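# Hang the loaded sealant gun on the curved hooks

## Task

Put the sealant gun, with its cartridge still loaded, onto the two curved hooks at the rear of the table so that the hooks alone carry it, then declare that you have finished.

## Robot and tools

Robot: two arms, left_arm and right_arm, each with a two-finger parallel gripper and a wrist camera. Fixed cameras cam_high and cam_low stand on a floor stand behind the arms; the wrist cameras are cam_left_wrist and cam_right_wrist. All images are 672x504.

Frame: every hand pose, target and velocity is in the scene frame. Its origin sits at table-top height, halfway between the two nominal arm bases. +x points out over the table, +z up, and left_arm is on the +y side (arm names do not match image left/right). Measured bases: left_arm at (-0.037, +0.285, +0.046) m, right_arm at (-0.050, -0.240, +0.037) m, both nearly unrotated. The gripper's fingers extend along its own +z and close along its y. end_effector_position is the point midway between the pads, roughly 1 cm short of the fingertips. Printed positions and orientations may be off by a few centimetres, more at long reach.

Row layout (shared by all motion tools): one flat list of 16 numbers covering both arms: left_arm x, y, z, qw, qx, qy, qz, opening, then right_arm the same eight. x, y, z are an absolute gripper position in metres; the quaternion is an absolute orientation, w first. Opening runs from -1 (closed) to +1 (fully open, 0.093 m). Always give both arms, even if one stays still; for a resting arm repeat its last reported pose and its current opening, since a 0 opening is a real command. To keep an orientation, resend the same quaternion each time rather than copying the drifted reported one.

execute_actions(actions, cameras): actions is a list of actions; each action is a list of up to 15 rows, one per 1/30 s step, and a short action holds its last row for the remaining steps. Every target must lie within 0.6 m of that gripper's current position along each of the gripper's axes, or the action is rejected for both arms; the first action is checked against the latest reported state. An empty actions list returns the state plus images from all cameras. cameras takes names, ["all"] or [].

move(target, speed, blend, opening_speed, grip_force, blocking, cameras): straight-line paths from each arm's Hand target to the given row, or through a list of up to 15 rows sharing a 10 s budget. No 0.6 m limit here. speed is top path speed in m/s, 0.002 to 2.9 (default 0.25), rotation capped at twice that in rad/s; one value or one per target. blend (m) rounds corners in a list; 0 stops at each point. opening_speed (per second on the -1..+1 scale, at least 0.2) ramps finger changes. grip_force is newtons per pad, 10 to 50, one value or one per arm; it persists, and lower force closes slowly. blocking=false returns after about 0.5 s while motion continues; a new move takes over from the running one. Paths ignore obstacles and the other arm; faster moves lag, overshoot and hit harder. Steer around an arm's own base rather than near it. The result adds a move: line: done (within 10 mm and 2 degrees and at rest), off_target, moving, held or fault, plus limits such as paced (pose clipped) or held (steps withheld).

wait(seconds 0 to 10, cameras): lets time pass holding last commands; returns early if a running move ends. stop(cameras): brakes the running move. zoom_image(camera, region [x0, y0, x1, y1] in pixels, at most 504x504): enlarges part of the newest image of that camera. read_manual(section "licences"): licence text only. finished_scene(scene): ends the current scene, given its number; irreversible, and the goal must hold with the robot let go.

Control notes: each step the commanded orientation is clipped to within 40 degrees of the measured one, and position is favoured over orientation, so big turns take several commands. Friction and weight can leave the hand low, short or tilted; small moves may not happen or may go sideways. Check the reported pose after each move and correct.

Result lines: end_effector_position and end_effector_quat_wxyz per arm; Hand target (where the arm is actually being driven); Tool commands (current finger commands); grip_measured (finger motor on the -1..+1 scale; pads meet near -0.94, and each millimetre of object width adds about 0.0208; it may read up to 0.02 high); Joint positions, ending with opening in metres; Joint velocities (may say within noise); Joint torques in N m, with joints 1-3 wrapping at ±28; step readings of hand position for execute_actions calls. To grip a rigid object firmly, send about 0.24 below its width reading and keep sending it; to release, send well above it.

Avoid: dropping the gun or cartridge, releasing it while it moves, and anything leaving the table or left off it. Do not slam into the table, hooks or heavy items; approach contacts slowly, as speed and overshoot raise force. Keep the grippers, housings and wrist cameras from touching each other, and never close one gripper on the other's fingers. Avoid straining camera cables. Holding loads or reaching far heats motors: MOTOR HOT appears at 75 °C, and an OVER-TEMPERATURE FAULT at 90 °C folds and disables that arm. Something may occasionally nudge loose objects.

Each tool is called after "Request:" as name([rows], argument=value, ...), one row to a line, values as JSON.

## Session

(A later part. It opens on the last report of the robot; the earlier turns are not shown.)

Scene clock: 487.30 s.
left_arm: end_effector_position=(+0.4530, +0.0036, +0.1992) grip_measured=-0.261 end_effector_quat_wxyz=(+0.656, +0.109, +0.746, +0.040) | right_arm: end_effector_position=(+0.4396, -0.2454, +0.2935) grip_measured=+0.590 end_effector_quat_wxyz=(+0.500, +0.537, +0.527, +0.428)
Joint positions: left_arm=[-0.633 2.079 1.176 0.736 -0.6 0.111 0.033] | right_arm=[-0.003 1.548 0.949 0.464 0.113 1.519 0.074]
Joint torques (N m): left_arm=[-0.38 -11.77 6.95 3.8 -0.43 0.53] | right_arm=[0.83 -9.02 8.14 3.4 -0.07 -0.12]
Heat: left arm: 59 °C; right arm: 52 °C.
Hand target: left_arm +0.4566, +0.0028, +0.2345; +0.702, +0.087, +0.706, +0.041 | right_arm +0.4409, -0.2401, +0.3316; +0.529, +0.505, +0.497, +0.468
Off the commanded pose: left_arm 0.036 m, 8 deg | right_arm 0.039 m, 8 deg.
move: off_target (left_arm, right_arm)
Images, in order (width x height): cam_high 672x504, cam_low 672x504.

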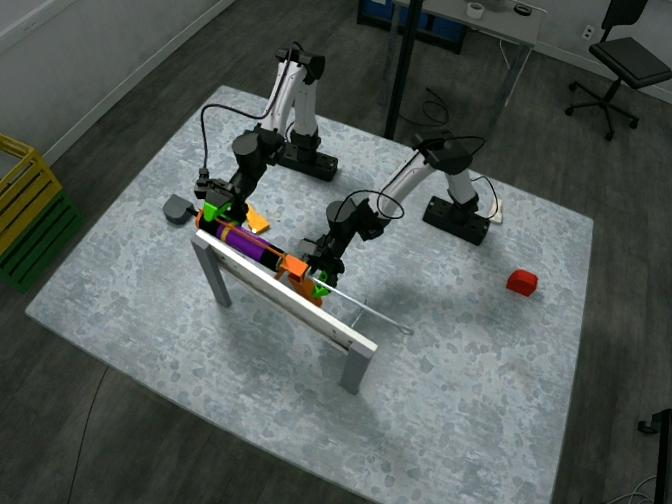

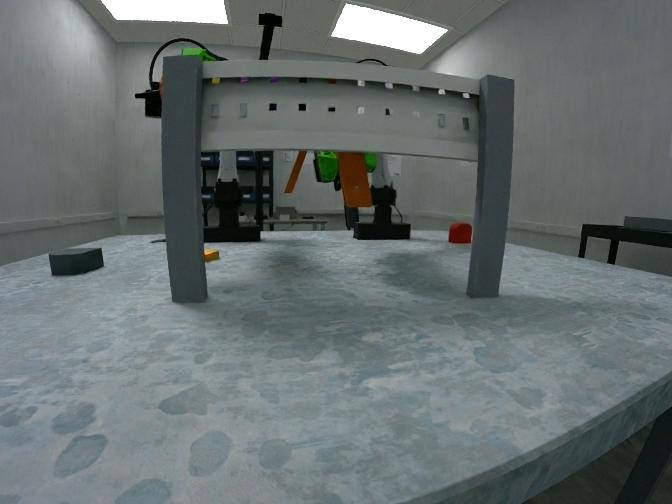

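Request:
move(target=[0.466,0.001,0.205,0.7058,0.0897,0.7011,0.041,-0.5,0.446,-0.24,0.305,0.53,0.504,0.496,0.4687,0.1], speed=0.06, cameras=["cam_high"])

Request:
zoom_image(camera="cam_high", region=[190, 180, 490, 400])

Scene clock: 512.03 s.
left_arm: end_effector_position=(+0.4580, +0.0006, +0.1702) grip_measured=-0.261 end_effector_quat_wxyz=(+0.657, +0.110, +0.745, +0.035) | right_arm: end_effector_position=(+0.4421, -0.2467, +0.2666) grip_measured=+0.590 end_effector_quat_wxyz=(+0.502, +0.537, +0.526, +0.427)
Joint positions: left_arm=[-0.628 2.167 1.173 0.831 -0.586 0.109 0.033] | right_arm=[-0.004 1.603 0.886 0.584 0.117 1.516 0.074]
Joint torques (N m): left_arm=[0.2 -11.88 6.97 3.81 -0.48 0.6] | right_arm=[0.87 -9.66 7.69 3.35 -0.13 -0.1]
Heat: left arm: 56 °C; right arm: 51 °C.
Hand target: left_arm +0.4638, +0.0026, +0.2044; +0.702, +0.087, +0.706, +0.041 | right_arm +0.4434, -0.2403, +0.3046; +0.529, +0.505, +0.497, +0.468
Off the commanded pose: left_arm 0.036 m, 8 deg | right_arm 0.039 m, 8 deg.
move: off_target (left_arm, right_arm)
Images, in order (width x height): cam_high 672x504.

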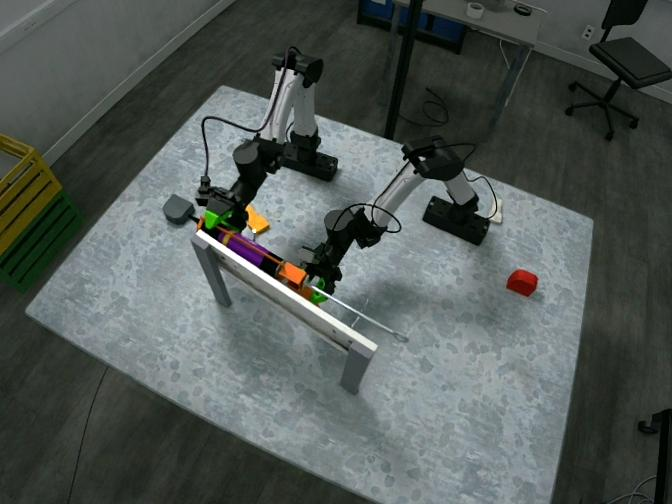

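Scaled by 1.680 from the camera's 672x504 image, which has a finer 960x720 frame.

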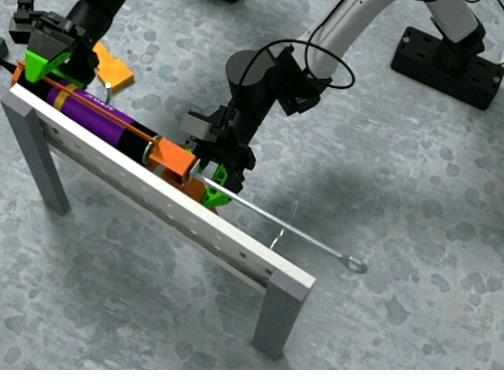

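Request:
move(target=[0.468,0.001,0.178,0.7058,0.0897,0.7011,0.041,-0.5,0.446,-0.24,0.278,0.53,0.504,0.496,0.4687,0.1], speed=0.05, cameras=["cam_high"])

Request:
zoom_image(camera="cam_high", region=[190, 180, 490, 400])

Scene clock: 517.33 s.
left_arm: end_effector_position=(+0.4606, +0.0003, +0.1551) grip_measured=-0.261 end_effector_quat_wxyz=(+0.672, +0.101, +0.733, +0.035) | right_arm: end_effector_position=(+0.4425, -0.2467, +0.2549) grip_measured=+0.590 end_effector_quat_wxyz=(+0.516, +0.524, +0.519, +0.434)
Joint positions: left_arm=[-0.628 2.241 1.168 0.957 -0.596 0.124 0.033] | right_arm=[-0.004 1.647 0.832 0.724 0.117 1.5 0.074]
Joint torques (N m): left_arm=[0.47 -11.45 6.78 3.41 -0.23 0.49] | right_arm=[0.9 -8.25 7.06 3.09 -0.12 0.09]
Heat: left arm: 56 °C; right arm: 51 °C.
Hand target: left_arm +0.4666, +0.0019, +0.1777; +0.703, +0.088, +0.704, +0.041 | right_arm +0.4447, -0.2401, +0.2778; +0.529, +0.504, +0.497, +0.468
Off the commanded pose: left_arm 0.024 m, 6 deg | right_arm 0.024 m, 6 deg.
move: off_target (left_arm, right_arm)
Images, in order (width x height): cam_high 672x504.

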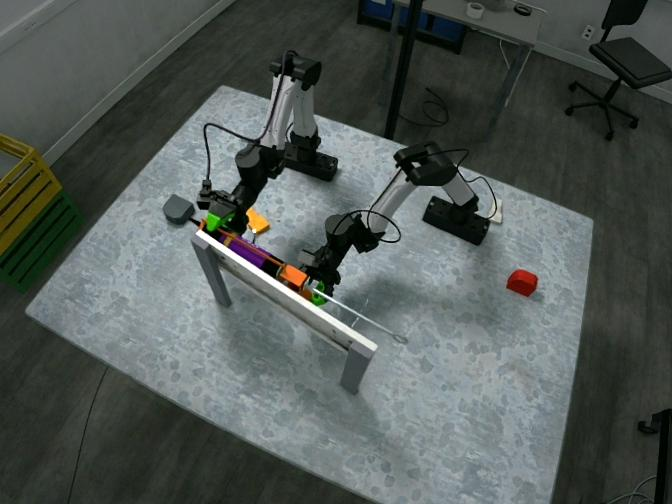

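Scaled by 1.680 from the camera's 672x504 image, which has a finer 960x720 frame.

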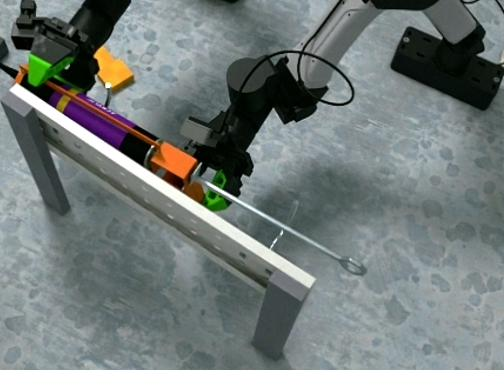

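Request:
move(target=[0.470,0.001,0.145,0.7058,0.0897,0.7011,0.041,-0.5,0.447,-0.24,0.262,0.53,0.504,0.496,0.4687,0.1], speed=0.05, cameras=["cam_high","cam_low"])

Request:
zoom_image(camera="cam_high", region=[190, 180, 490, 400])

Scene clock: 535.83 s.
left_arm: end_effector_position=(+0.4644, +0.0003, +0.1470) grip_measured=-0.262 end_effector_quat_wxyz=(+0.699, +0.079, +0.710, +0.028) | right_arm: end_effector_position=(+0.4438, -0.2450, +0.2574) grip_measured=+0.589 end_effector_quat_wxyz=(+0.540, +0.499, +0.516, +0.440)
Joint positions: left_arm=[-0.628 2.329 1.182 1.123 -0.614 0.136 0.033] | right_arm=[-0.003 1.677 0.81 0.836 0.112 1.455 0.073]
Joint torques (N m): left_arm=[0.96 -10 6.38 2.72 0.06 0.41] | right_arm=[0.77 -6.74 6.76 2.61 -0.07 0.59]
Heat: left arm: 54 °C; right arm: 48 °C.
Hand target: left_arm +0.4696, +0.0012, +0.1448; +0.705, +0.090, +0.702, +0.041 | right_arm +0.4467, -0.2399, +0.2620; +0.529, +0.504, +0.497, +0.468
Off the commanded pose: left_arm 0.006 m, 2 deg | right_arm 0.008 m, 4 deg.
move: off_target (right_arm)
Images, in order (width x height): cam_high 672x504, cam_low 672x504.

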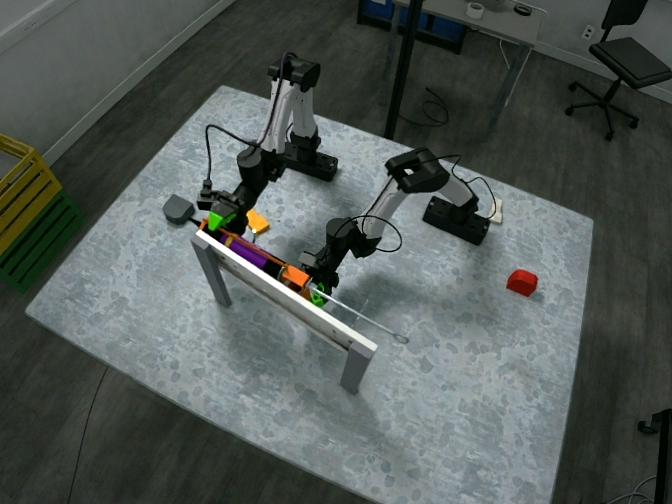

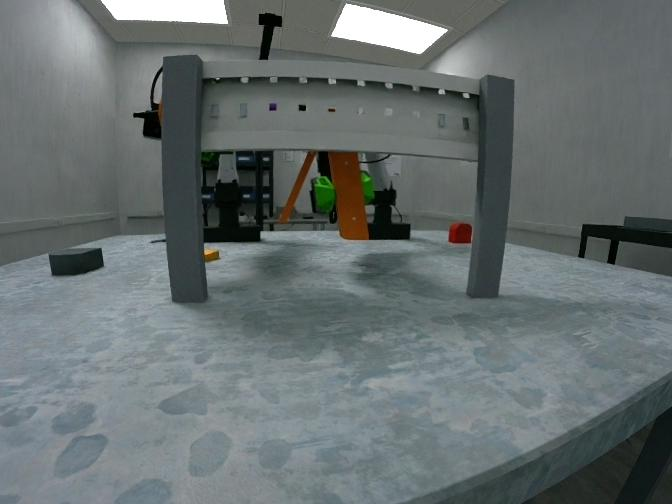

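Scaled by 1.680 from the camera's 672x504 image, which has a finer 960x720 frame.

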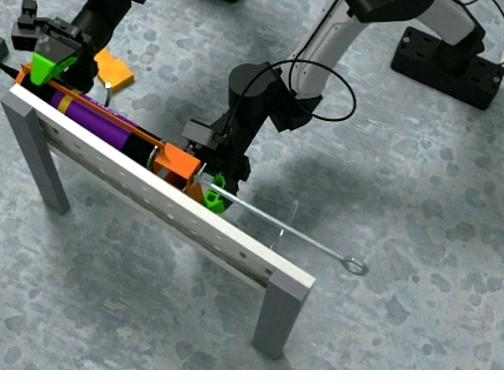

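Request:
move(target=[0.473,0.001,0.115,0.7058,0.0897,0.7011,0.041,-0.5,0.447,-0.24,0.255,0.53,0.504,0.496,0.4687,0.1], speed=0.05, cameras=["cam_high"])

Request:
zoom_image(camera="cam_high", region=[190, 180, 490, 400])

Request:
zoom_image(camera="cam_high", region=[330, 270, 420, 350])

Scene clock: 541.93 s.
left_arm: end_effector_position=(+0.4673, -0.0020, +0.1398) grip_measured=-0.262 end_effector_quat_wxyz=(+0.722, +0.063, +0.689, +0.015) | right_arm: end_effector_position=(+0.4438, -0.2445, +0.2598) grip_measured=+0.589 end_effector_quat_wxyz=(+0.555, +0.481, +0.518, +0.438)
Joint positions: left_arm=[-0.628 2.411 1.209 1.256 -0.614 0.143 0.033] | right_arm=[-0.003 1.69 0.799 0.891 0.108 1.416 0.073]
Joint torques (N m): left_arm=[1.25 -9.11 5.34 2.13 0.17 0.38] | right_arm=[0.77 -6.16 6.46 2.37 -0.03 1.01]
Heat: left arm: 53 °C; right arm: 47 °C.
Hand target: left_arm +0.4715, +0.0018, +0.1153; +0.706, +0.090, +0.702, +0.040 | right_arm +0.4468, -0.2399, +0.2550; +0.530, +0.503, +0.497, +0.467
Off the commanded pose: left_arm 0.026 m, 5 deg | right_arm 0.007 m, 6 deg.
move: off_target (left_arm, right_arm)
Images, in order (width x height): cam_high 672x504.

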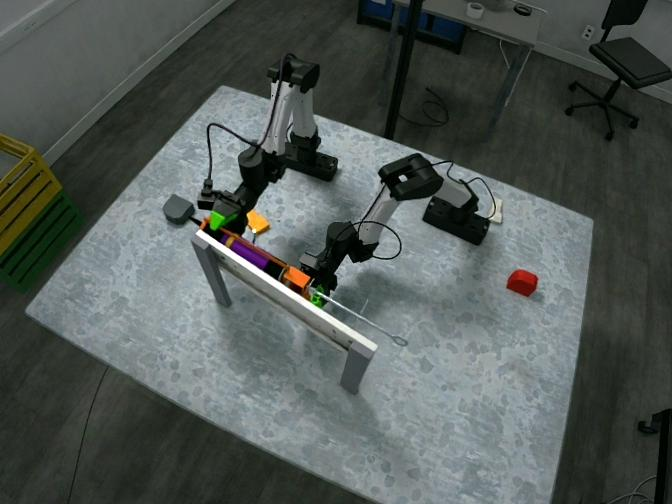

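Scaled by 1.680 from the camera's 672x504 image, which has a finer 960x720 frame.

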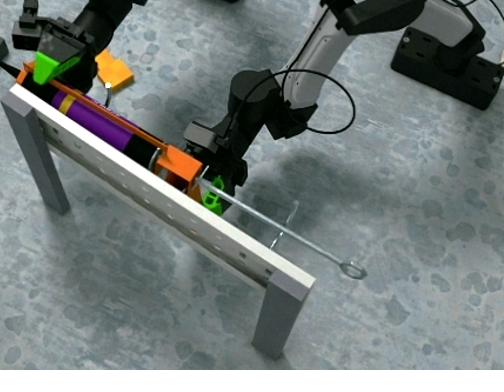

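Scaled by 5.600 from the camera's 672x504 image, which has a finer 960x720 frame.

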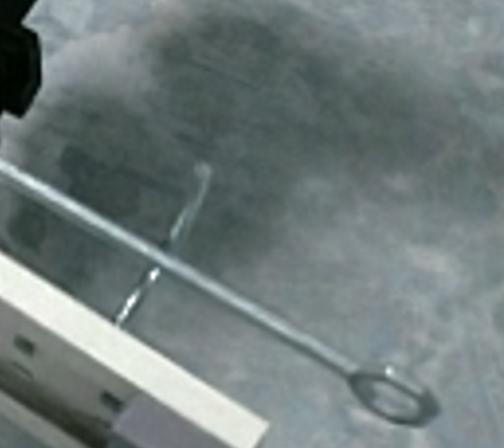

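Request:
move(target=[0.473,-0.001,0.09,0.715,0.08,0.695,0.03,-0.5,0.446,-0.243,0.25,0.555,0.48,0.518,0.438,0.1], speed=0.05, cameras=["cam_high"])

Request:
zoom_image(camera="cam_high", region=[190, 180, 490, 400])

Scene clock: 549.43 s.
left_arm: end_effector_position=(+0.4689, -0.0034, +0.1350) grip_measured=-0.262 end_effector_quat_wxyz=(+0.747, +0.052, +0.663, +0.004) | right_arm: end_effector_position=(+0.4427, -0.2445, +0.2610) grip_measured=+0.589 end_effector_quat_wxyz=(+0.568, +0.468, +0.520, +0.434)
Joint positions: left_arm=[-0.626 2.493 1.242 1.393 -0.606 0.165 0.033] | right_arm=[-0.003 1.697 0.787 0.933 0.108 1.383 0.073]
Joint torques (N m): left_arm=[0.84 -7.9 4.14 1.73 0.12 0.09] | right_arm=[0.49 -5.71 6.26 2.21 0.03 0.25]
Heat: left arm: 53 °C; right arm: 47 °C.
Hand target: left_arm +0.4694, +0.0012, +0.0911; +0.714, +0.080, +0.694, +0.030 | right_arm +0.4456, -0.2429, +0.2500; +0.555, +0.480, +0.519, +0.438
Off the commanded pose: left_arm 0.045 m, 7 deg | right_arm 0.012 m, 2 deg.
move: off_target (left_arm, right_arm)
Images, in order (width x height): cam_high 672x504.

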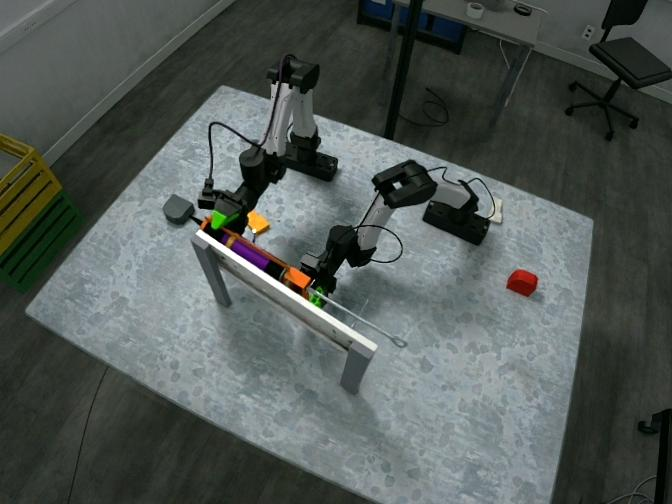

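Scaled by 1.680 from the camera's 672x504 image, which has a finer 960x720 frame.

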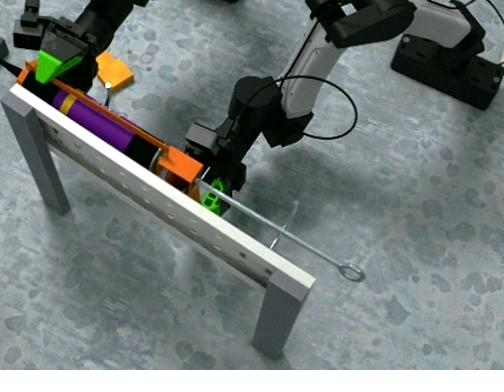

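Request:
move(target=[0.471,-0.003,0.06,0.73,0.07,0.68,0.02,-0.5,0.445,-0.243,0.25,0.568,0.468,0.52,0.434,0.1], speed=0.05, cameras=["cam_high","cam_low"])

Request:
zoom_image(camera="cam_high", region=[190, 180, 490, 400])

Scene clock: 555.40 s.
left_arm: end_effector_position=(+0.4725, -0.0082, +0.1324) grip_measured=-0.262 end_effector_quat_wxyz=(+0.769, +0.050, +0.637, -0.004) | right_arm: end_effector_position=(+0.4432, -0.2444, +0.2623) grip_measured=+0.589 end_effector_quat_wxyz=(+0.578, +0.458, +0.516, +0.436)
Joint positions: left_arm=[-0.624 2.571 1.3 1.494 -0.587 0.198 0.033] | right_arm=[-0.003 1.713 0.781 0.981 0.107 1.367 0.073]
Joint torques (N m): left_arm=[0.13 -3.38 2.86 2.06 -0.12 -0.16] | right_arm=[0.5 -6.22 5.68 2.15 0.05 0.05]
Heat: left arm: 52 °C; right arm: 46 °C.
Hand target: left_arm +0.4657, +0.0006, +0.0632; +0.730, +0.070, +0.680, +0.021 | right_arm +0.4447, -0.2429, +0.2502; +0.568, +0.468, +0.520, +0.434
Off the commanded pose: left_arm 0.073 m, 8 deg | right_arm 0.013 m, 2 deg.
move: off_target (left_arm, right_arm)
Images, in order (width x height): cam_high 672x504, cam_low 672x504.

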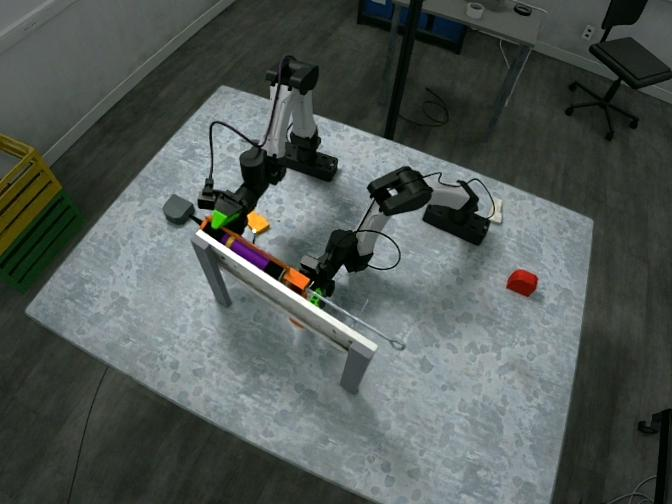

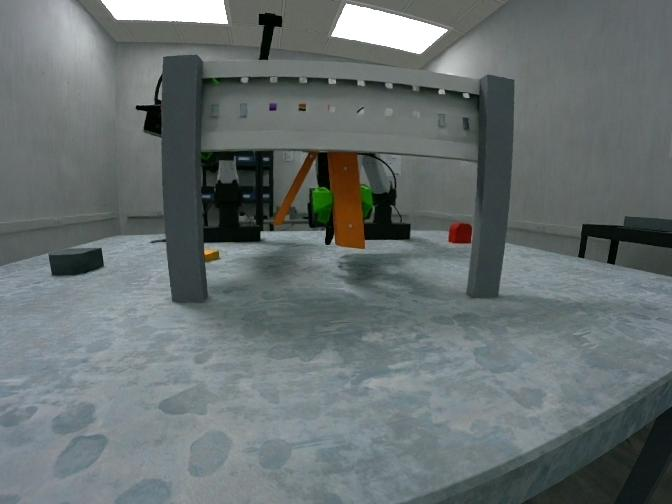

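Scaled by 1.680 from the camera's 672x504 image, which has a finer 960x720 frame.

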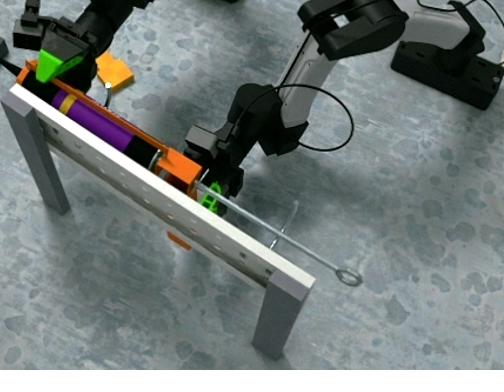

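Request:
move([
  [0.468,-0.003,0.09,0.73,0.07,0.68,0.01,-0.5,0.445,-0.243,0.255,0.575,0.461,0.518,0.435,0.1],
  [0.468,-0.003,0.09,0.73,0.07,0.68,0.01,-0.5,0.445,-0.243,0.258,0.575,0.461,0.518,0.435,0.6],
], speed=0.05, opening_speed=0.3, cameras=["cam_high","cam_low"])

Request:
zoom_image(camera="cam_high", region=[190, 180, 490, 400])

Scene clock: 566.47 s.
left_arm: end_effector_position=(+0.4719, -0.0082, +0.1330) grip_measured=-0.262 end_effector_quat_wxyz=(+0.768, +0.052, +0.638, -0.006) | right_arm: end_effector_position=(+0.4432, -0.2438, +0.2622) grip_measured=+0.603 end_effector_quat_wxyz=(+0.578, +0.458, +0.516, +0.436)
Joint positions: left_arm=[-0.622 2.563 1.29 1.49 -0.578 0.193 0.033] | right_arm=[-0.002 1.713 0.781 0.981 0.107 1.366 0.074]
Joint torques (N m): left_arm=[0.08 -11.41 0.62 1.58 -0.05 -0.28] | right_arm=[0.42 -7.12 6.24 2.15 0.01 -0.09]
Heat: left arm: 51 °C; right arm: 46 °C.
Hand target: left_arm +0.4663, -0.0016, +0.0910; +0.731, +0.070, +0.679, +0.011 | right_arm +0.4450, -0.2429, +0.2581; +0.575, +0.461, +0.518, +0.435
Off the commanded pose: left_arm 0.044 m, 7 deg | right_arm 0.005 m, 1 deg.
move: off_target (left_arm)
Images, in order (width x height): cam_high 672x504, cam_low 672x504.

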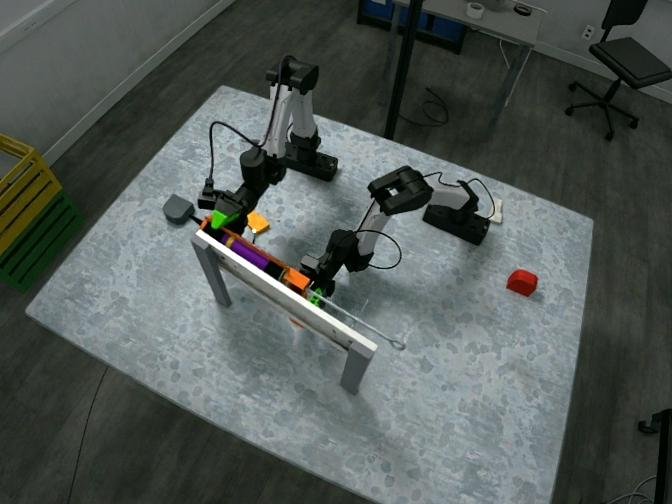

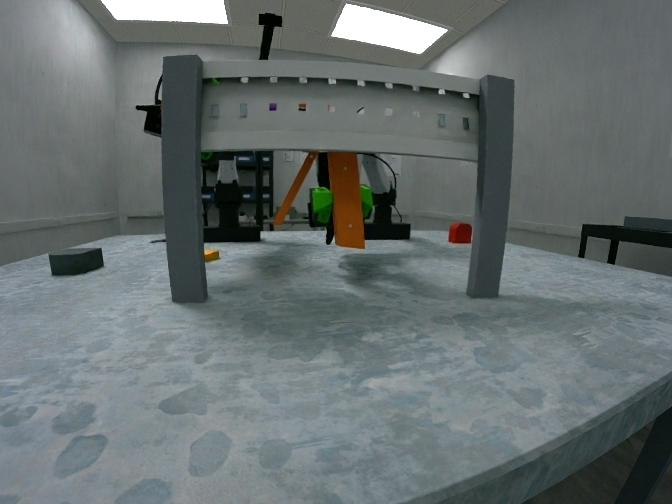

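Scaled by 1.680 from the camera's 672x504 image, which has a finer 960x720 frame.

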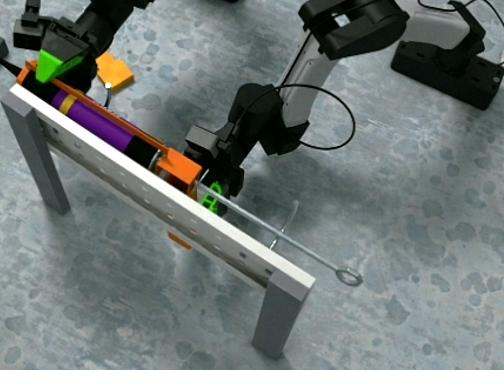

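Request:
move([
  [0.468,-0.003,0.09,0.73,0.07,0.68,0.01,-0.5,0.445,-0.243,0.262,0.575,0.461,0.518,0.435,1.0],
  [0.468,-0.003,0.09,0.73,0.07,0.68,0.01,-0.5,0.32,-0.243,0.262,0.575,0.461,0.518,0.435,1.0],
], speed=0.08, opening_speed=0.4, cameras=["cam_high","cam_low","cam_right_wrist"])

Request:
zoom_image(camera="cam_high", region=[190, 180, 490, 400])

Scene clock: 575.00 s.
left_arm: end_effector_position=(+0.4704, -0.0079, +0.1328) grip_measured=-0.262 end_effector_quat_wxyz=(+0.767, +0.055, +0.639, -0.008) | right_arm: end_effector_position=(+0.3235, -0.2424, +0.2598) grip_measured=+1.000 end_effector_quat_wxyz=(+0.571, +0.459, +0.524, +0.435)
Joint positions: left_arm=[-0.622 2.557 1.279 1.49 -0.573 0.191 0.033] | right_arm=[0.014 1.2 0.354 0.875 0.113 1.367 0.093]
Joint torques (N m): left_arm=[0.02 -10.82 1.42 1.57 -0.13 -0.26] | right_arm=[0.69 -5.16 5.55 2.21 0.17 -0.11]
Heat: left arm: 53 °C; right arm: 46 °C.
Hand target: left_arm +0.4660, -0.0017, +0.0911; +0.731, +0.070, +0.679, +0.011 | right_arm +0.3201, -0.2431, +0.2619; +0.575, +0.461, +0.518, +0.435
Off the commanded pose: left_arm 0.043 m, 7 deg | right_arm 0.004 m, 1 deg.
move: off_target (left_arm)
camera_calibration:
cam_right_wrist: T_world_to_cam=[[-0.038681, -0.21264, -0.976365, 0.211497], [-0.381319, 0.906296, -0.182273, 0.424157], [0.923634, 0.365256, -0.11614, -0.0922487], [0, 0, 0, 1]] pos_world=[0.255124, -0.305745, 0.273097]
Images, in order (width x height): cam_high 672x504, cam_low 672x504, cam_right_wrist 672x504.

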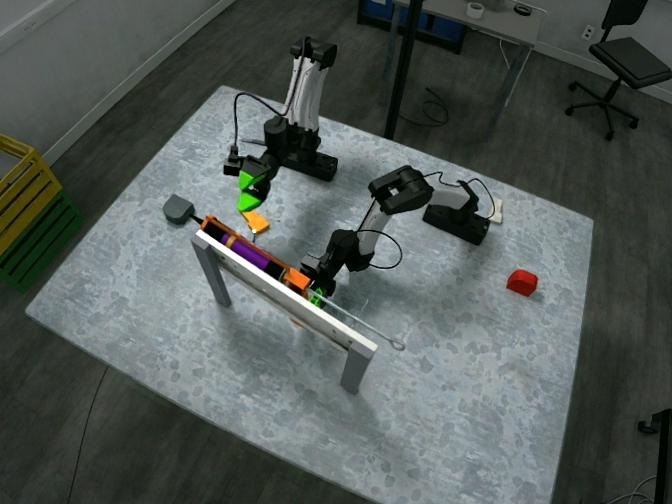

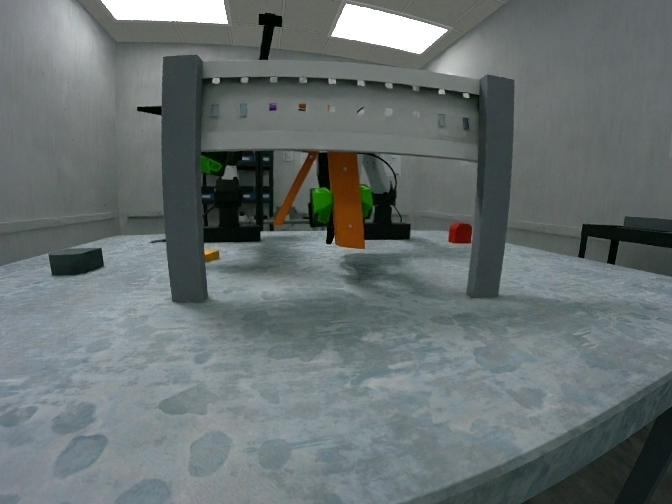

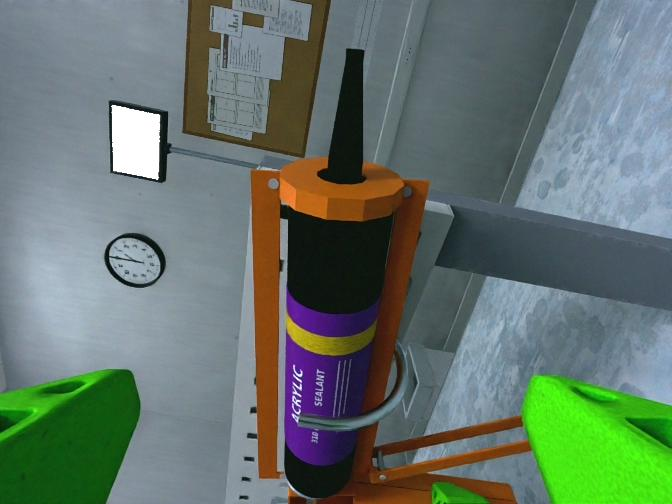

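Scaled by 1.680 from the camera's 672x504 image, which has a finer 960x720 frame.

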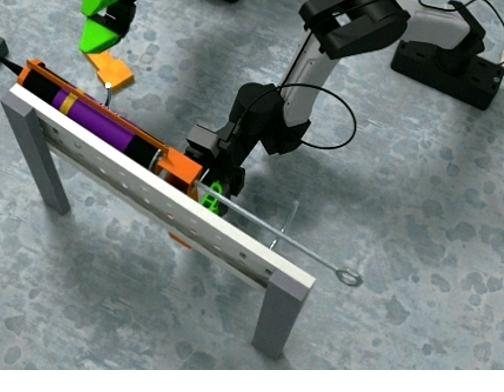

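Request:
move(target=[0.47,-0.008,0.075,0.765,0.058,0.641,-0.01,-0.5,0.32,-0.243,0.262,0.575,0.461,0.518,0.435,1.0], speed=0.06)

Request:
move(target=[0.47,-0.008,0.05,0.765,0.058,0.641,-0.01,-0.5,0.32,-0.243,0.262,0.575,0.461,0.518,0.435,1.0], speed=0.06, cameras=["cam_high","cam_right_wrist"])

Request:
zoom_image(camera="cam_high", region=[190, 180, 490, 400])

Scene clock: 582.53 s.
left_arm: end_effector_position=(+0.4809, -0.0092, +0.1331) grip_measured=-0.262 end_effector_quat_wxyz=(+0.776, +0.048, +0.629, -0.008) | right_arm: end_effector_position=(+0.3235, -0.2425, +0.2597) grip_measured=+1.000 end_effector_quat_wxyz=(+0.571, +0.460, +0.524, +0.434)
Joint positions: left_arm=[-0.612 2.6 1.346 1.498 -0.57 0.199 0.033] | right_arm=[0.014 1.2 0.354 0.875 0.113 1.367 0.093]
Joint torques (N m): left_arm=[-0.72 -3.45 2.73 2.83 0.08 -0.24] | right_arm=[0.69 -5.24 5.57 2.21 0.17 -0.1]
Heat: left arm: 53 °C; right arm: 46 °C.
Hand target: left_arm +0.4688, -0.0065, +0.0774; +0.756, +0.059, +0.651, -0.009 | right_arm +0.3201, -0.2431, +0.2619; +0.575, +0.461, +0.518, +0.435
Off the commanded pose: left_arm 0.059 m, 2 deg | right_arm 0.004 m, 1 deg.
joint sent to its limit (left arm) — joint 4 (wrist pitch), upper limit. The joint targets still meet the commanded pose.
move: off_target (left_arm)

Scene clock: 583.37 s.
left_arm: end_effector_position=(+0.4868, -0.0098, +0.1325) grip_measured=-0.262 end_effector_quat_wxyz=(+0.779, +0.043, +0.625, -0.007) | right_arm: end_effector_position=(+0.3235, -0.2425, +0.2597) grip_measured=+1.000 end_effector_quat_wxyz=(+0.571, +0.460, +0.524, +0.434)
Joint positions: left_arm=[-0.607 2.624 1.384 1.498 -0.57 0.201 0.033] | right_arm=[0.014 1.2 0.354 0.875 0.113 1.367 0.093]
Joint torques (N m): left_arm=[-1.26 -0.98 1.36 2.82 0.04 -0.42] | right_arm=[0.69 -5.19 5.57 2.2 0.18 -0.1]
Heat: left arm: 53 °C; right arm: 46 °C.
Hand target: left_arm +0.4683, -0.0052, +0.0545; +0.747, +0.059, +0.662, -0.007 | right_arm +0.3201, -0.2431, +0.2619; +0.575, +0.461, +0.518, +0.435
Off the commanded pose: left_arm 0.084 m, 3 deg | right_arm 0.004 m, 1 deg.
joint sent to its limit (left arm) — joint 4 (wrist pitch), upper limit. The joint targets are off in position and orientation.
move: off_target (left_arm)
camera_calibration:
cam_right_wrist: T_world_to_cam=[[-0.039112, -0.21256, -0.976365, 0.211629], [-0.381, 0.906469, -0.182081, 0.424038], [0.923747, 0.364873, -0.116439, -0.0922216], [0, 0, 0, 1]] pos_world=[0.255025, -0.305744, 0.273098]
Images, in order (width x height): cam_high 672x504, cam_right_wrist 672x504.

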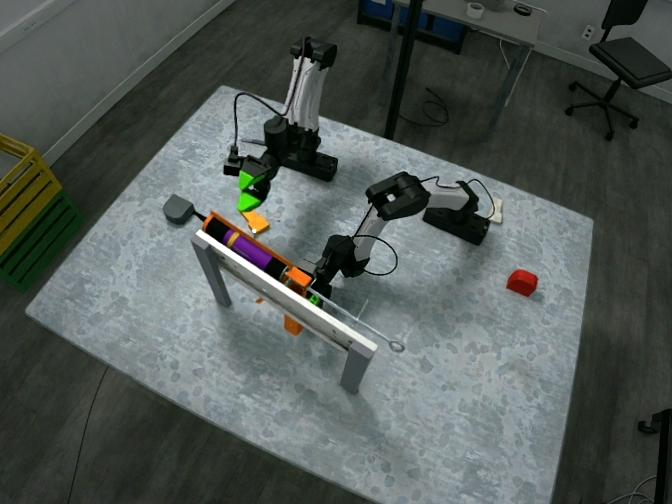

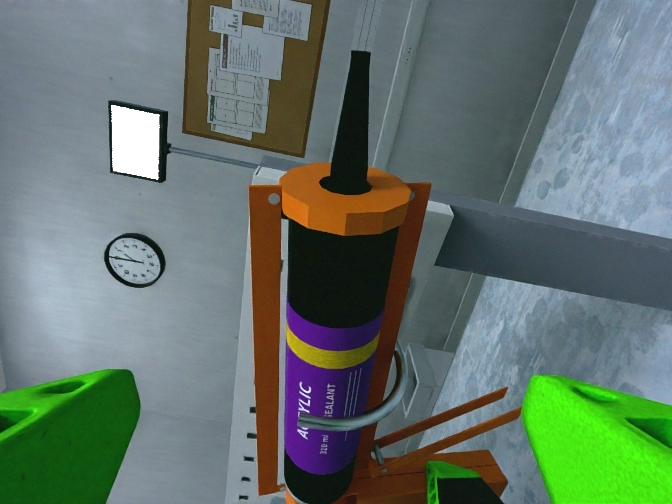

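Scaled by 1.680 from the camera's 672x504 image, which has a finer 960x720 frame.

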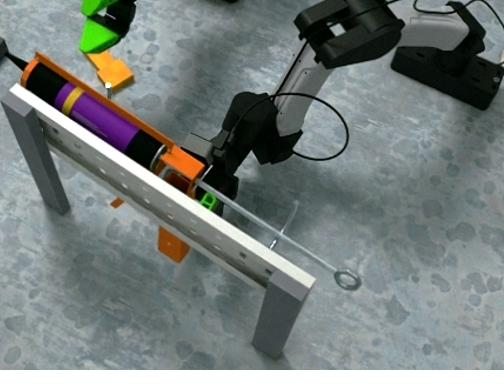

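Request:
move(target=[0.455,-0.006,0.115,0.745,0.06,0.662,-0.005,-0.5,0.32,-0.243,0.262,0.575,0.461,0.518,0.435,1.0], speed=0.06)

Request:
move(target=[0.452,-0.006,0.125,0.745,0.06,0.662,-0.005,-0.5,0.32,-0.243,0.262,0.575,0.461,0.518,0.435,1.0], speed=0.06, cameras=["cam_high","cam_right_wrist"])

Request:
zoom_image(camera="cam_high", region=[190, 180, 490, 400])

Scene clock: 591.50 s.
left_arm: end_effector_position=(+0.4665, -0.0061, +0.1325) grip_measured=-0.262 end_effector_quat_wxyz=(+0.763, +0.062, +0.643, -0.013) | right_arm: end_effector_position=(+0.3235, -0.2425, +0.2597) grip_measured=+1.000 end_effector_quat_wxyz=(+0.571, +0.460, +0.524, +0.434)
Joint positions: left_arm=[-0.62 2.536 1.244 1.487 -0.556 0.183 0.033] | right_arm=[0.014 1.2 0.354 0.875 0.113 1.367 0.093]
Joint torques (N m): left_arm=[-1.94 -13.31 0.99 2.12 -0.4 -0.18] | right_arm=[0.75 -5.22 5.52 2.22 0.16 -0.09]
Heat: left arm: 51 °C; right arm: 46 °C.
Hand target: left_arm +0.4556, -0.0059, +0.1153; +0.747, +0.061, +0.662, -0.004 | right_arm +0.3201, -0.2431, +0.2619; +0.575, +0.461, +0.518, +0.435
Off the commanded pose: left_arm 0.021 m, 3 deg | right_arm 0.004 m, 1 deg.
move: off_target (left_arm)

Scene clock: 592.23 s.
left_arm: end_effector_position=(+0.4621, -0.0054, +0.1331) grip_measured=-0.262 end_effector_quat_wxyz=(+0.758, +0.064, +0.648, -0.014) | right_arm: end_effector_position=(+0.3235, -0.2425, +0.2597) grip_measured=+1.000 end_effector_quat_wxyz=(+0.571, +0.460, +0.524, +0.434)
Joint positions: left_arm=[-0.624 2.513 1.215 1.477 -0.557 0.176 0.033] | right_arm=[0.014 1.2 0.354 0.875 0.113 1.367 0.093]
Joint torques (N m): left_arm=[-1.94 -14.48 1.48 2.12 -0.46 -0.1] | right_arm=[0.66 -5.22 5.52 2.21 0.17 -0.09]
Heat: left arm: 51 °C; right arm: 46 °C.
Hand target: left_arm +0.4524, -0.0059, +0.1251; +0.747, +0.061, +0.662, -0.005 | right_arm +0.3201, -0.2431, +0.2619; +0.575, +0.461, +0.518, +0.435
Off the commanded pose: left_arm 0.013 m, 2 deg | right_arm 0.004 m, 1 deg.
move: off_target (left_arm)
camera_calibration:
cam_right_wrist: T_world_to_cam=[[-0.039112, -0.21256, -0.976365, 0.211629], [-0.381, 0.906469, -0.182081, 0.424038], [0.923747, 0.364873, -0.116439, -0.0922216], [0, 0, 0, 1]] pos_world=[0.255025, -0.305744, 0.273098]
Images, in order (width x height): cam_high 672x504, cam_right_wrist 672x504.

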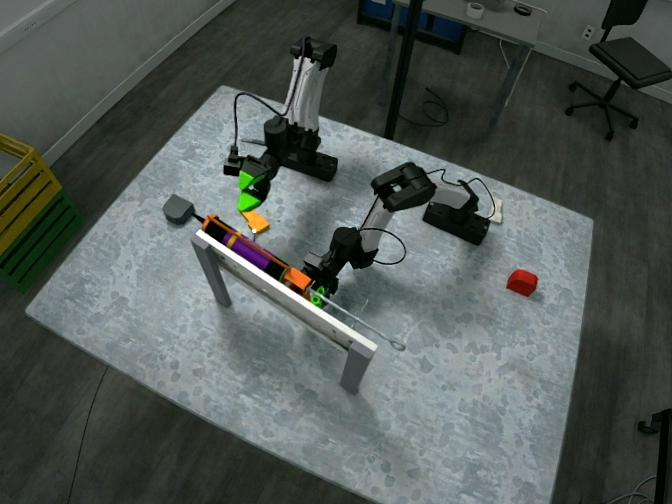

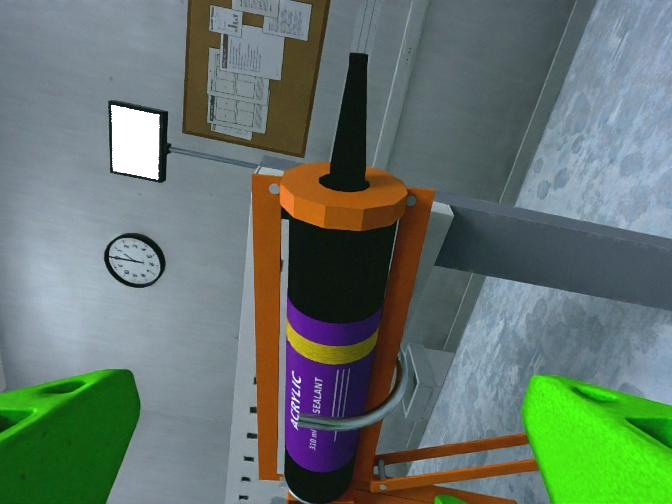

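Scaled by 1.680 from the camera's 672x504 image, which has a finer 960x720 frame.

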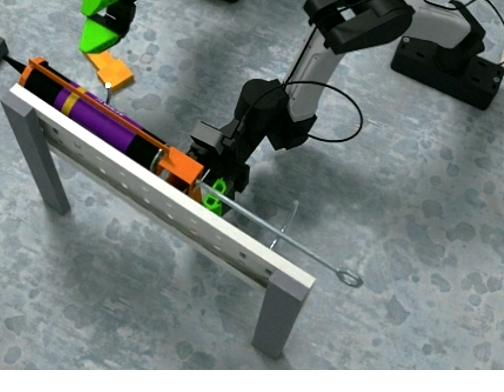

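Release.

Request:
move([
  [0.455,-0.006,0.133,0.758,0.063,0.648,-0.014,0.1,0.32,-0.243,0.262,0.575,0.461,0.518,0.435,1.0],
  [0.455,-0.006,0.14,0.758,0.063,0.648,-0.014,0.4,0.32,-0.243,0.262,0.575,0.461,0.518,0.435,1.0],
], speed=0.06, opening_speed=0.3, cameras=["cam_left_wrist","cam_right_wrist","cam_high"])

Scene clock: 600.43 s.
left_arm: end_effector_position=(+0.4568, -0.0049, +0.1259) grip_measured=+0.398 end_effector_quat_wxyz=(+0.753, +0.070, +0.654, -0.011) | right_arm: end_effector_position=(+0.3235, -0.2425, +0.2597) grip_measured=+1.000 end_effector_quat_wxyz=(+0.571, +0.460, +0.524, +0.434)
Joint positions: left_arm=[-0.63 2.513 1.191 1.481 -0.561 0.177 0.064] | right_arm=[0.014 1.2 0.354 0.875 0.113 1.367 0.093]
Joint torques (N m): left_arm=[-0.46 -16.02 3.45 2.29 -0.05 -0.01] | right_arm=[0.64 -5.18 5.52 2.21 0.17 -0.11]
Heat: left arm: 55 °C; right arm: 46 °C.
Hand target: left_arm +0.4551, -0.0060, +0.1397; +0.759, +0.063, +0.648, -0.014 | right_arm +0.3201, -0.2431, +0.2619; +0.575, +0.461, +0.518, +0.435
Off the commanded pose: left_arm 0.014 m, 1 deg | right_arm 0.004 m, 1 deg.
move: off_target (left_arm); target 2's new opening was sent with left_arm's hand 0.014 m and 1 deg from that target
camera_calibration:
cam_left_wrist: T_world_to_cam=[[-0.1027, -0.991499, -0.0798879, 0.0530778], [-0.286987, 0.106432, -0.952004, 0.292252], [0.952413, -0.0748442, -0.295477, -0.310685], [0, 0, 0, 1]] pos_world=[0.385224, -0.00173127, 0.190665]
cam_right_wrist: T_world_to_cam=[[-0.039112, -0.21256, -0.976365, 0.211629], [-0.381, 0.906469, -0.182081, 0.424038], [0.923747, 0.364873, -0.116439, -0.0922216], [0, 0, 0, 1]] pos_world=[0.255025, -0.305744, 0.273098]
Images, in order (width x height): cam_high 672x504, cam_left_wrist 672x504, cam_right_wrist 672x504.

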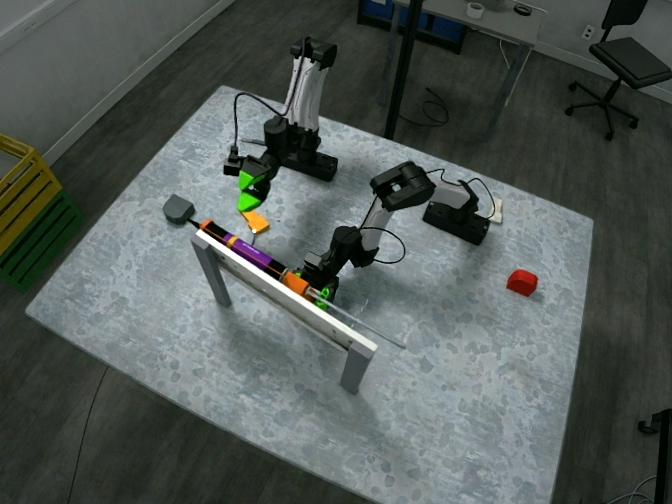

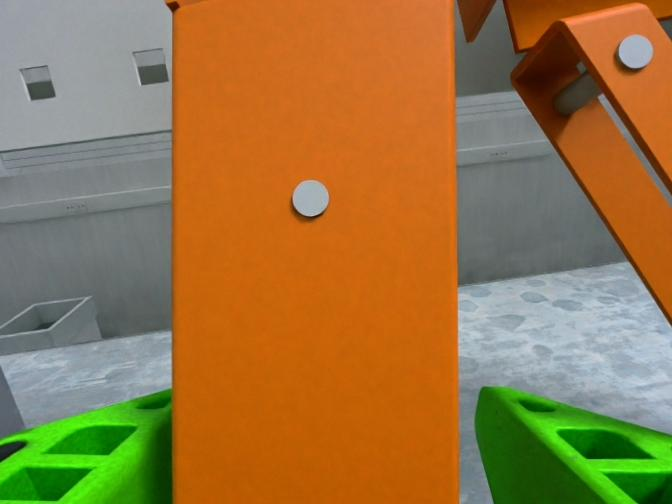

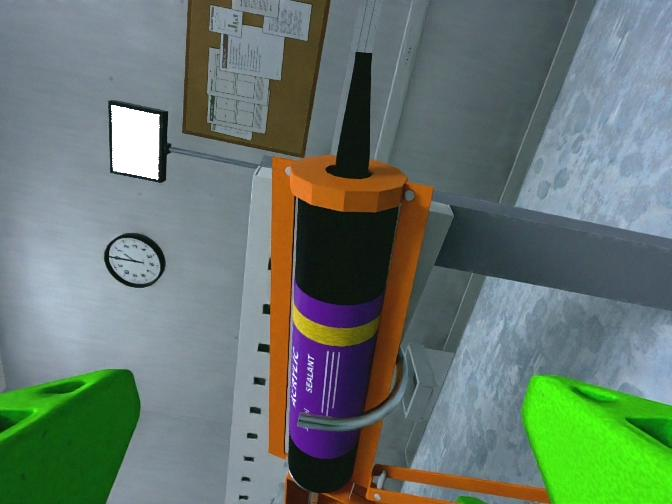

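Request:
move(target=[0.32,-0.006,0.13,0.753,0.07,0.654,-0.011,0.4,0.32,-0.243,0.262,0.575,0.461,0.518,0.435,1.0], speed=0.06, cameras=["all"])

Request:
zoom_image(camera="cam_high", region=[190, 180, 490, 400])

Request:
wait(seconds=2, cameras=["cam_left_wrist"])

Scene clock: 608.00 s.
left_arm: end_effector_position=(+0.3211, -0.0059, +0.1006) grip_measured=+0.398 end_effector_quat_wxyz=(+0.691, +0.104, +0.715, +0.024) | right_arm: end_effector_position=(+0.3235, -0.2425, +0.2597) grip_measured=+1.000 end_effector_quat_wxyz=(+0.571, +0.460, +0.524, +0.434)
Joint positions: left_arm=[-0.901 2.296 0.74 1.49 -0.847 0.13 0.064] | right_arm=[0.014 1.2 0.354 0.875 0.113 1.367 0.093]
Joint torques (N m): left_arm=[-0.4 -14.2 2.37 2.97 -0.15 -0.08] | right_arm=[0.72 -5.18 5.49 2.21 0.16 -0.09]
Heat: left arm: 59 °C; right arm: 46 °C.
Hand target: left_arm +0.3203, -0.0059, +0.1290; +0.715, +0.068, +0.695, -0.004 | right_arm +0.3201, -0.2431, +0.2619; +0.575, +0.461, +0.518, +0.435
Off the commanded pose: left_arm 0.029 m, 11 deg | right_arm 0.004 m, 1 deg.
joint sent to its limit (left arm) — joint 4 (wrist pitch), upper limit. The joint targets are off in orientation, not in position.
move: off_target (left_arm)
camera_calibration:
cam_left_wrist: T_world_to_cam=[[-0.109674, -0.979757, -0.167475, 0.0472518], [-0.441351, 0.198972, -0.874997, 0.27163], [0.890607, -0.0220491, -0.454239, -0.152774], [0, 0, 0, 1]] pos_world=[0.261128, -0.0111201, 0.176193]
cam_right_wrist: T_world_to_cam=[[-0.039112, -0.21256, -0.976365, 0.211629], [-0.381, 0.906469, -0.182081, 0.424038], [0.923747, 0.364873, -0.116439, -0.0922216], [0, 0, 0, 1]] pos_world=[0.255025, -0.305744, 0.273098]

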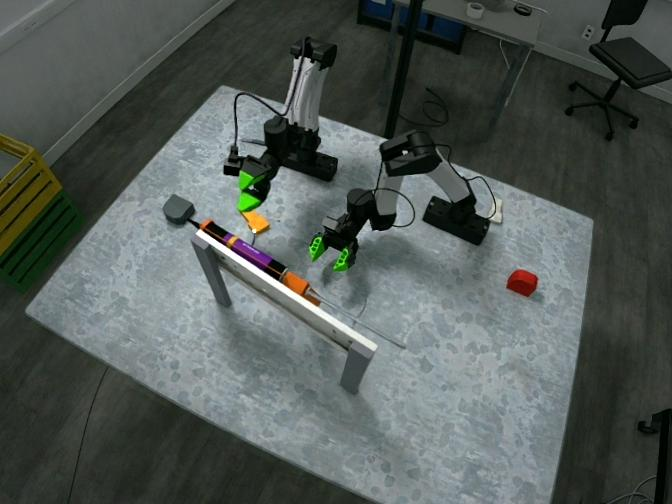

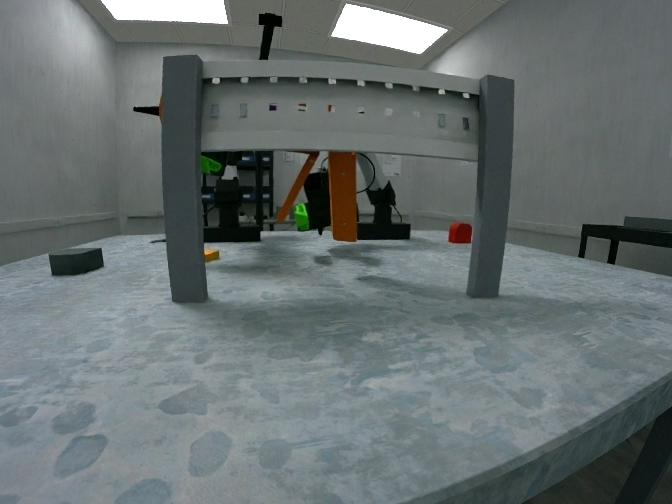

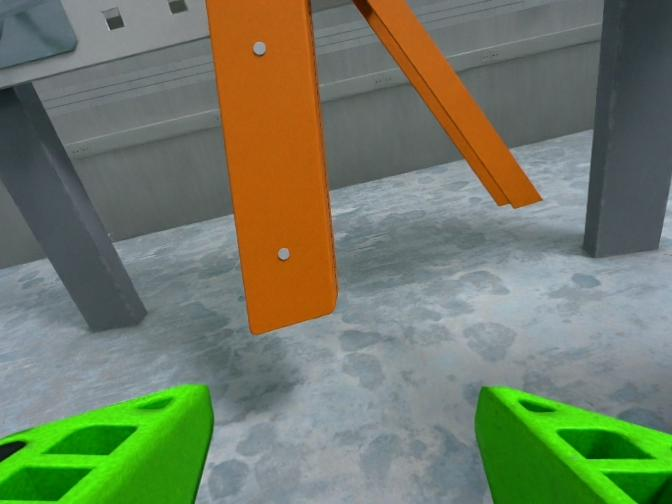

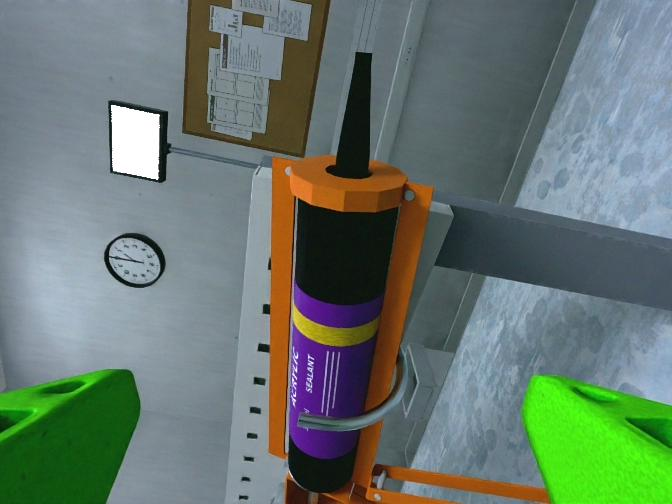

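Scaled by 1.680 from the camera's 672x504 image, which has a finer 960x720 frame.

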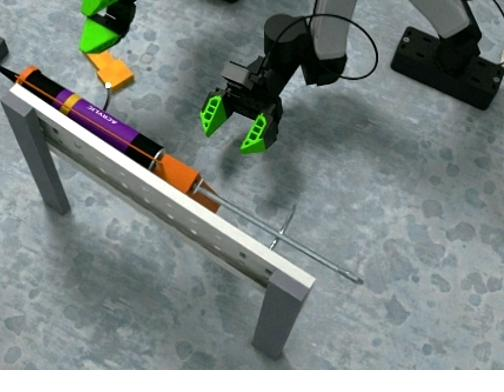

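Scene clock: 610.00 s.
left_arm: end_effector_position=(+0.3211, -0.0058, +0.1006) grip_measured=+0.398 end_effector_quat_wxyz=(+0.691, +0.104, +0.715, +0.024) | right_arm: end_effector_position=(+0.3235, -0.2425, +0.2597) grip_measured=+1.000 end_effector_quat_wxyz=(+0.571, +0.460, +0.524, +0.434)
Joint positions: left_arm=[-0.901 2.296 0.74 1.49 -0.847 0.13 0.064] | right_arm=[0.014 1.2 0.354 0.875 0.113 1.367 0.093]
Joint torques (N m): left_arm=[-0.34 -14.15 2.48 2.93 -0.18 -0.09] | right_arm=[0.72 -5.15 5.48 2.22 0.18 -0.1]
Heat: left arm: 59 °C; right arm: 46 °C.
Hand target: left_arm +0.3203, -0.0060, +0.1290; +0.715, +0.068, +0.695, -0.004 | right_arm +0.3201, -0.2431, +0.2619; +0.575, +0.461, +0.518, +0.435
Tool commands: left_gripper/opening=+0.4 right_gripper/opening=+1.0
Off the commanded pose: left_arm 0.029 m, 11 deg | right_arm 0.004 m, 1 deg.
wait: 2.00 s; at rest by 0.17 s
camera_calibration:
cam_left_wrist: T_world_to_cam=[[-0.109364, -0.979786, -0.167511, 0.0472859], [-0.441415, 0.198865, -0.874989, 0.271669], [0.890613, -0.0217502, -0.454241, -0.152858], [0, 0, 0, 1]] pos_world=[0.261228, -0.0110199, 0.176193]
Images, in order (width x height): cam_left_wrist 672x504.

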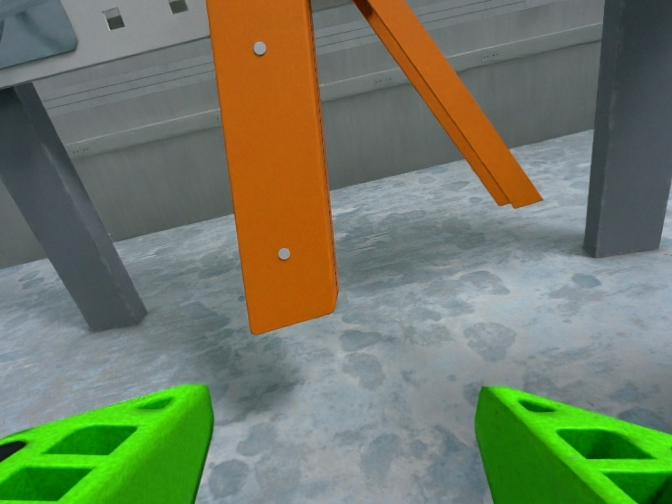

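Hung stably.

Request:
finished_scene(scene=2)

The scene is finished: the task was done.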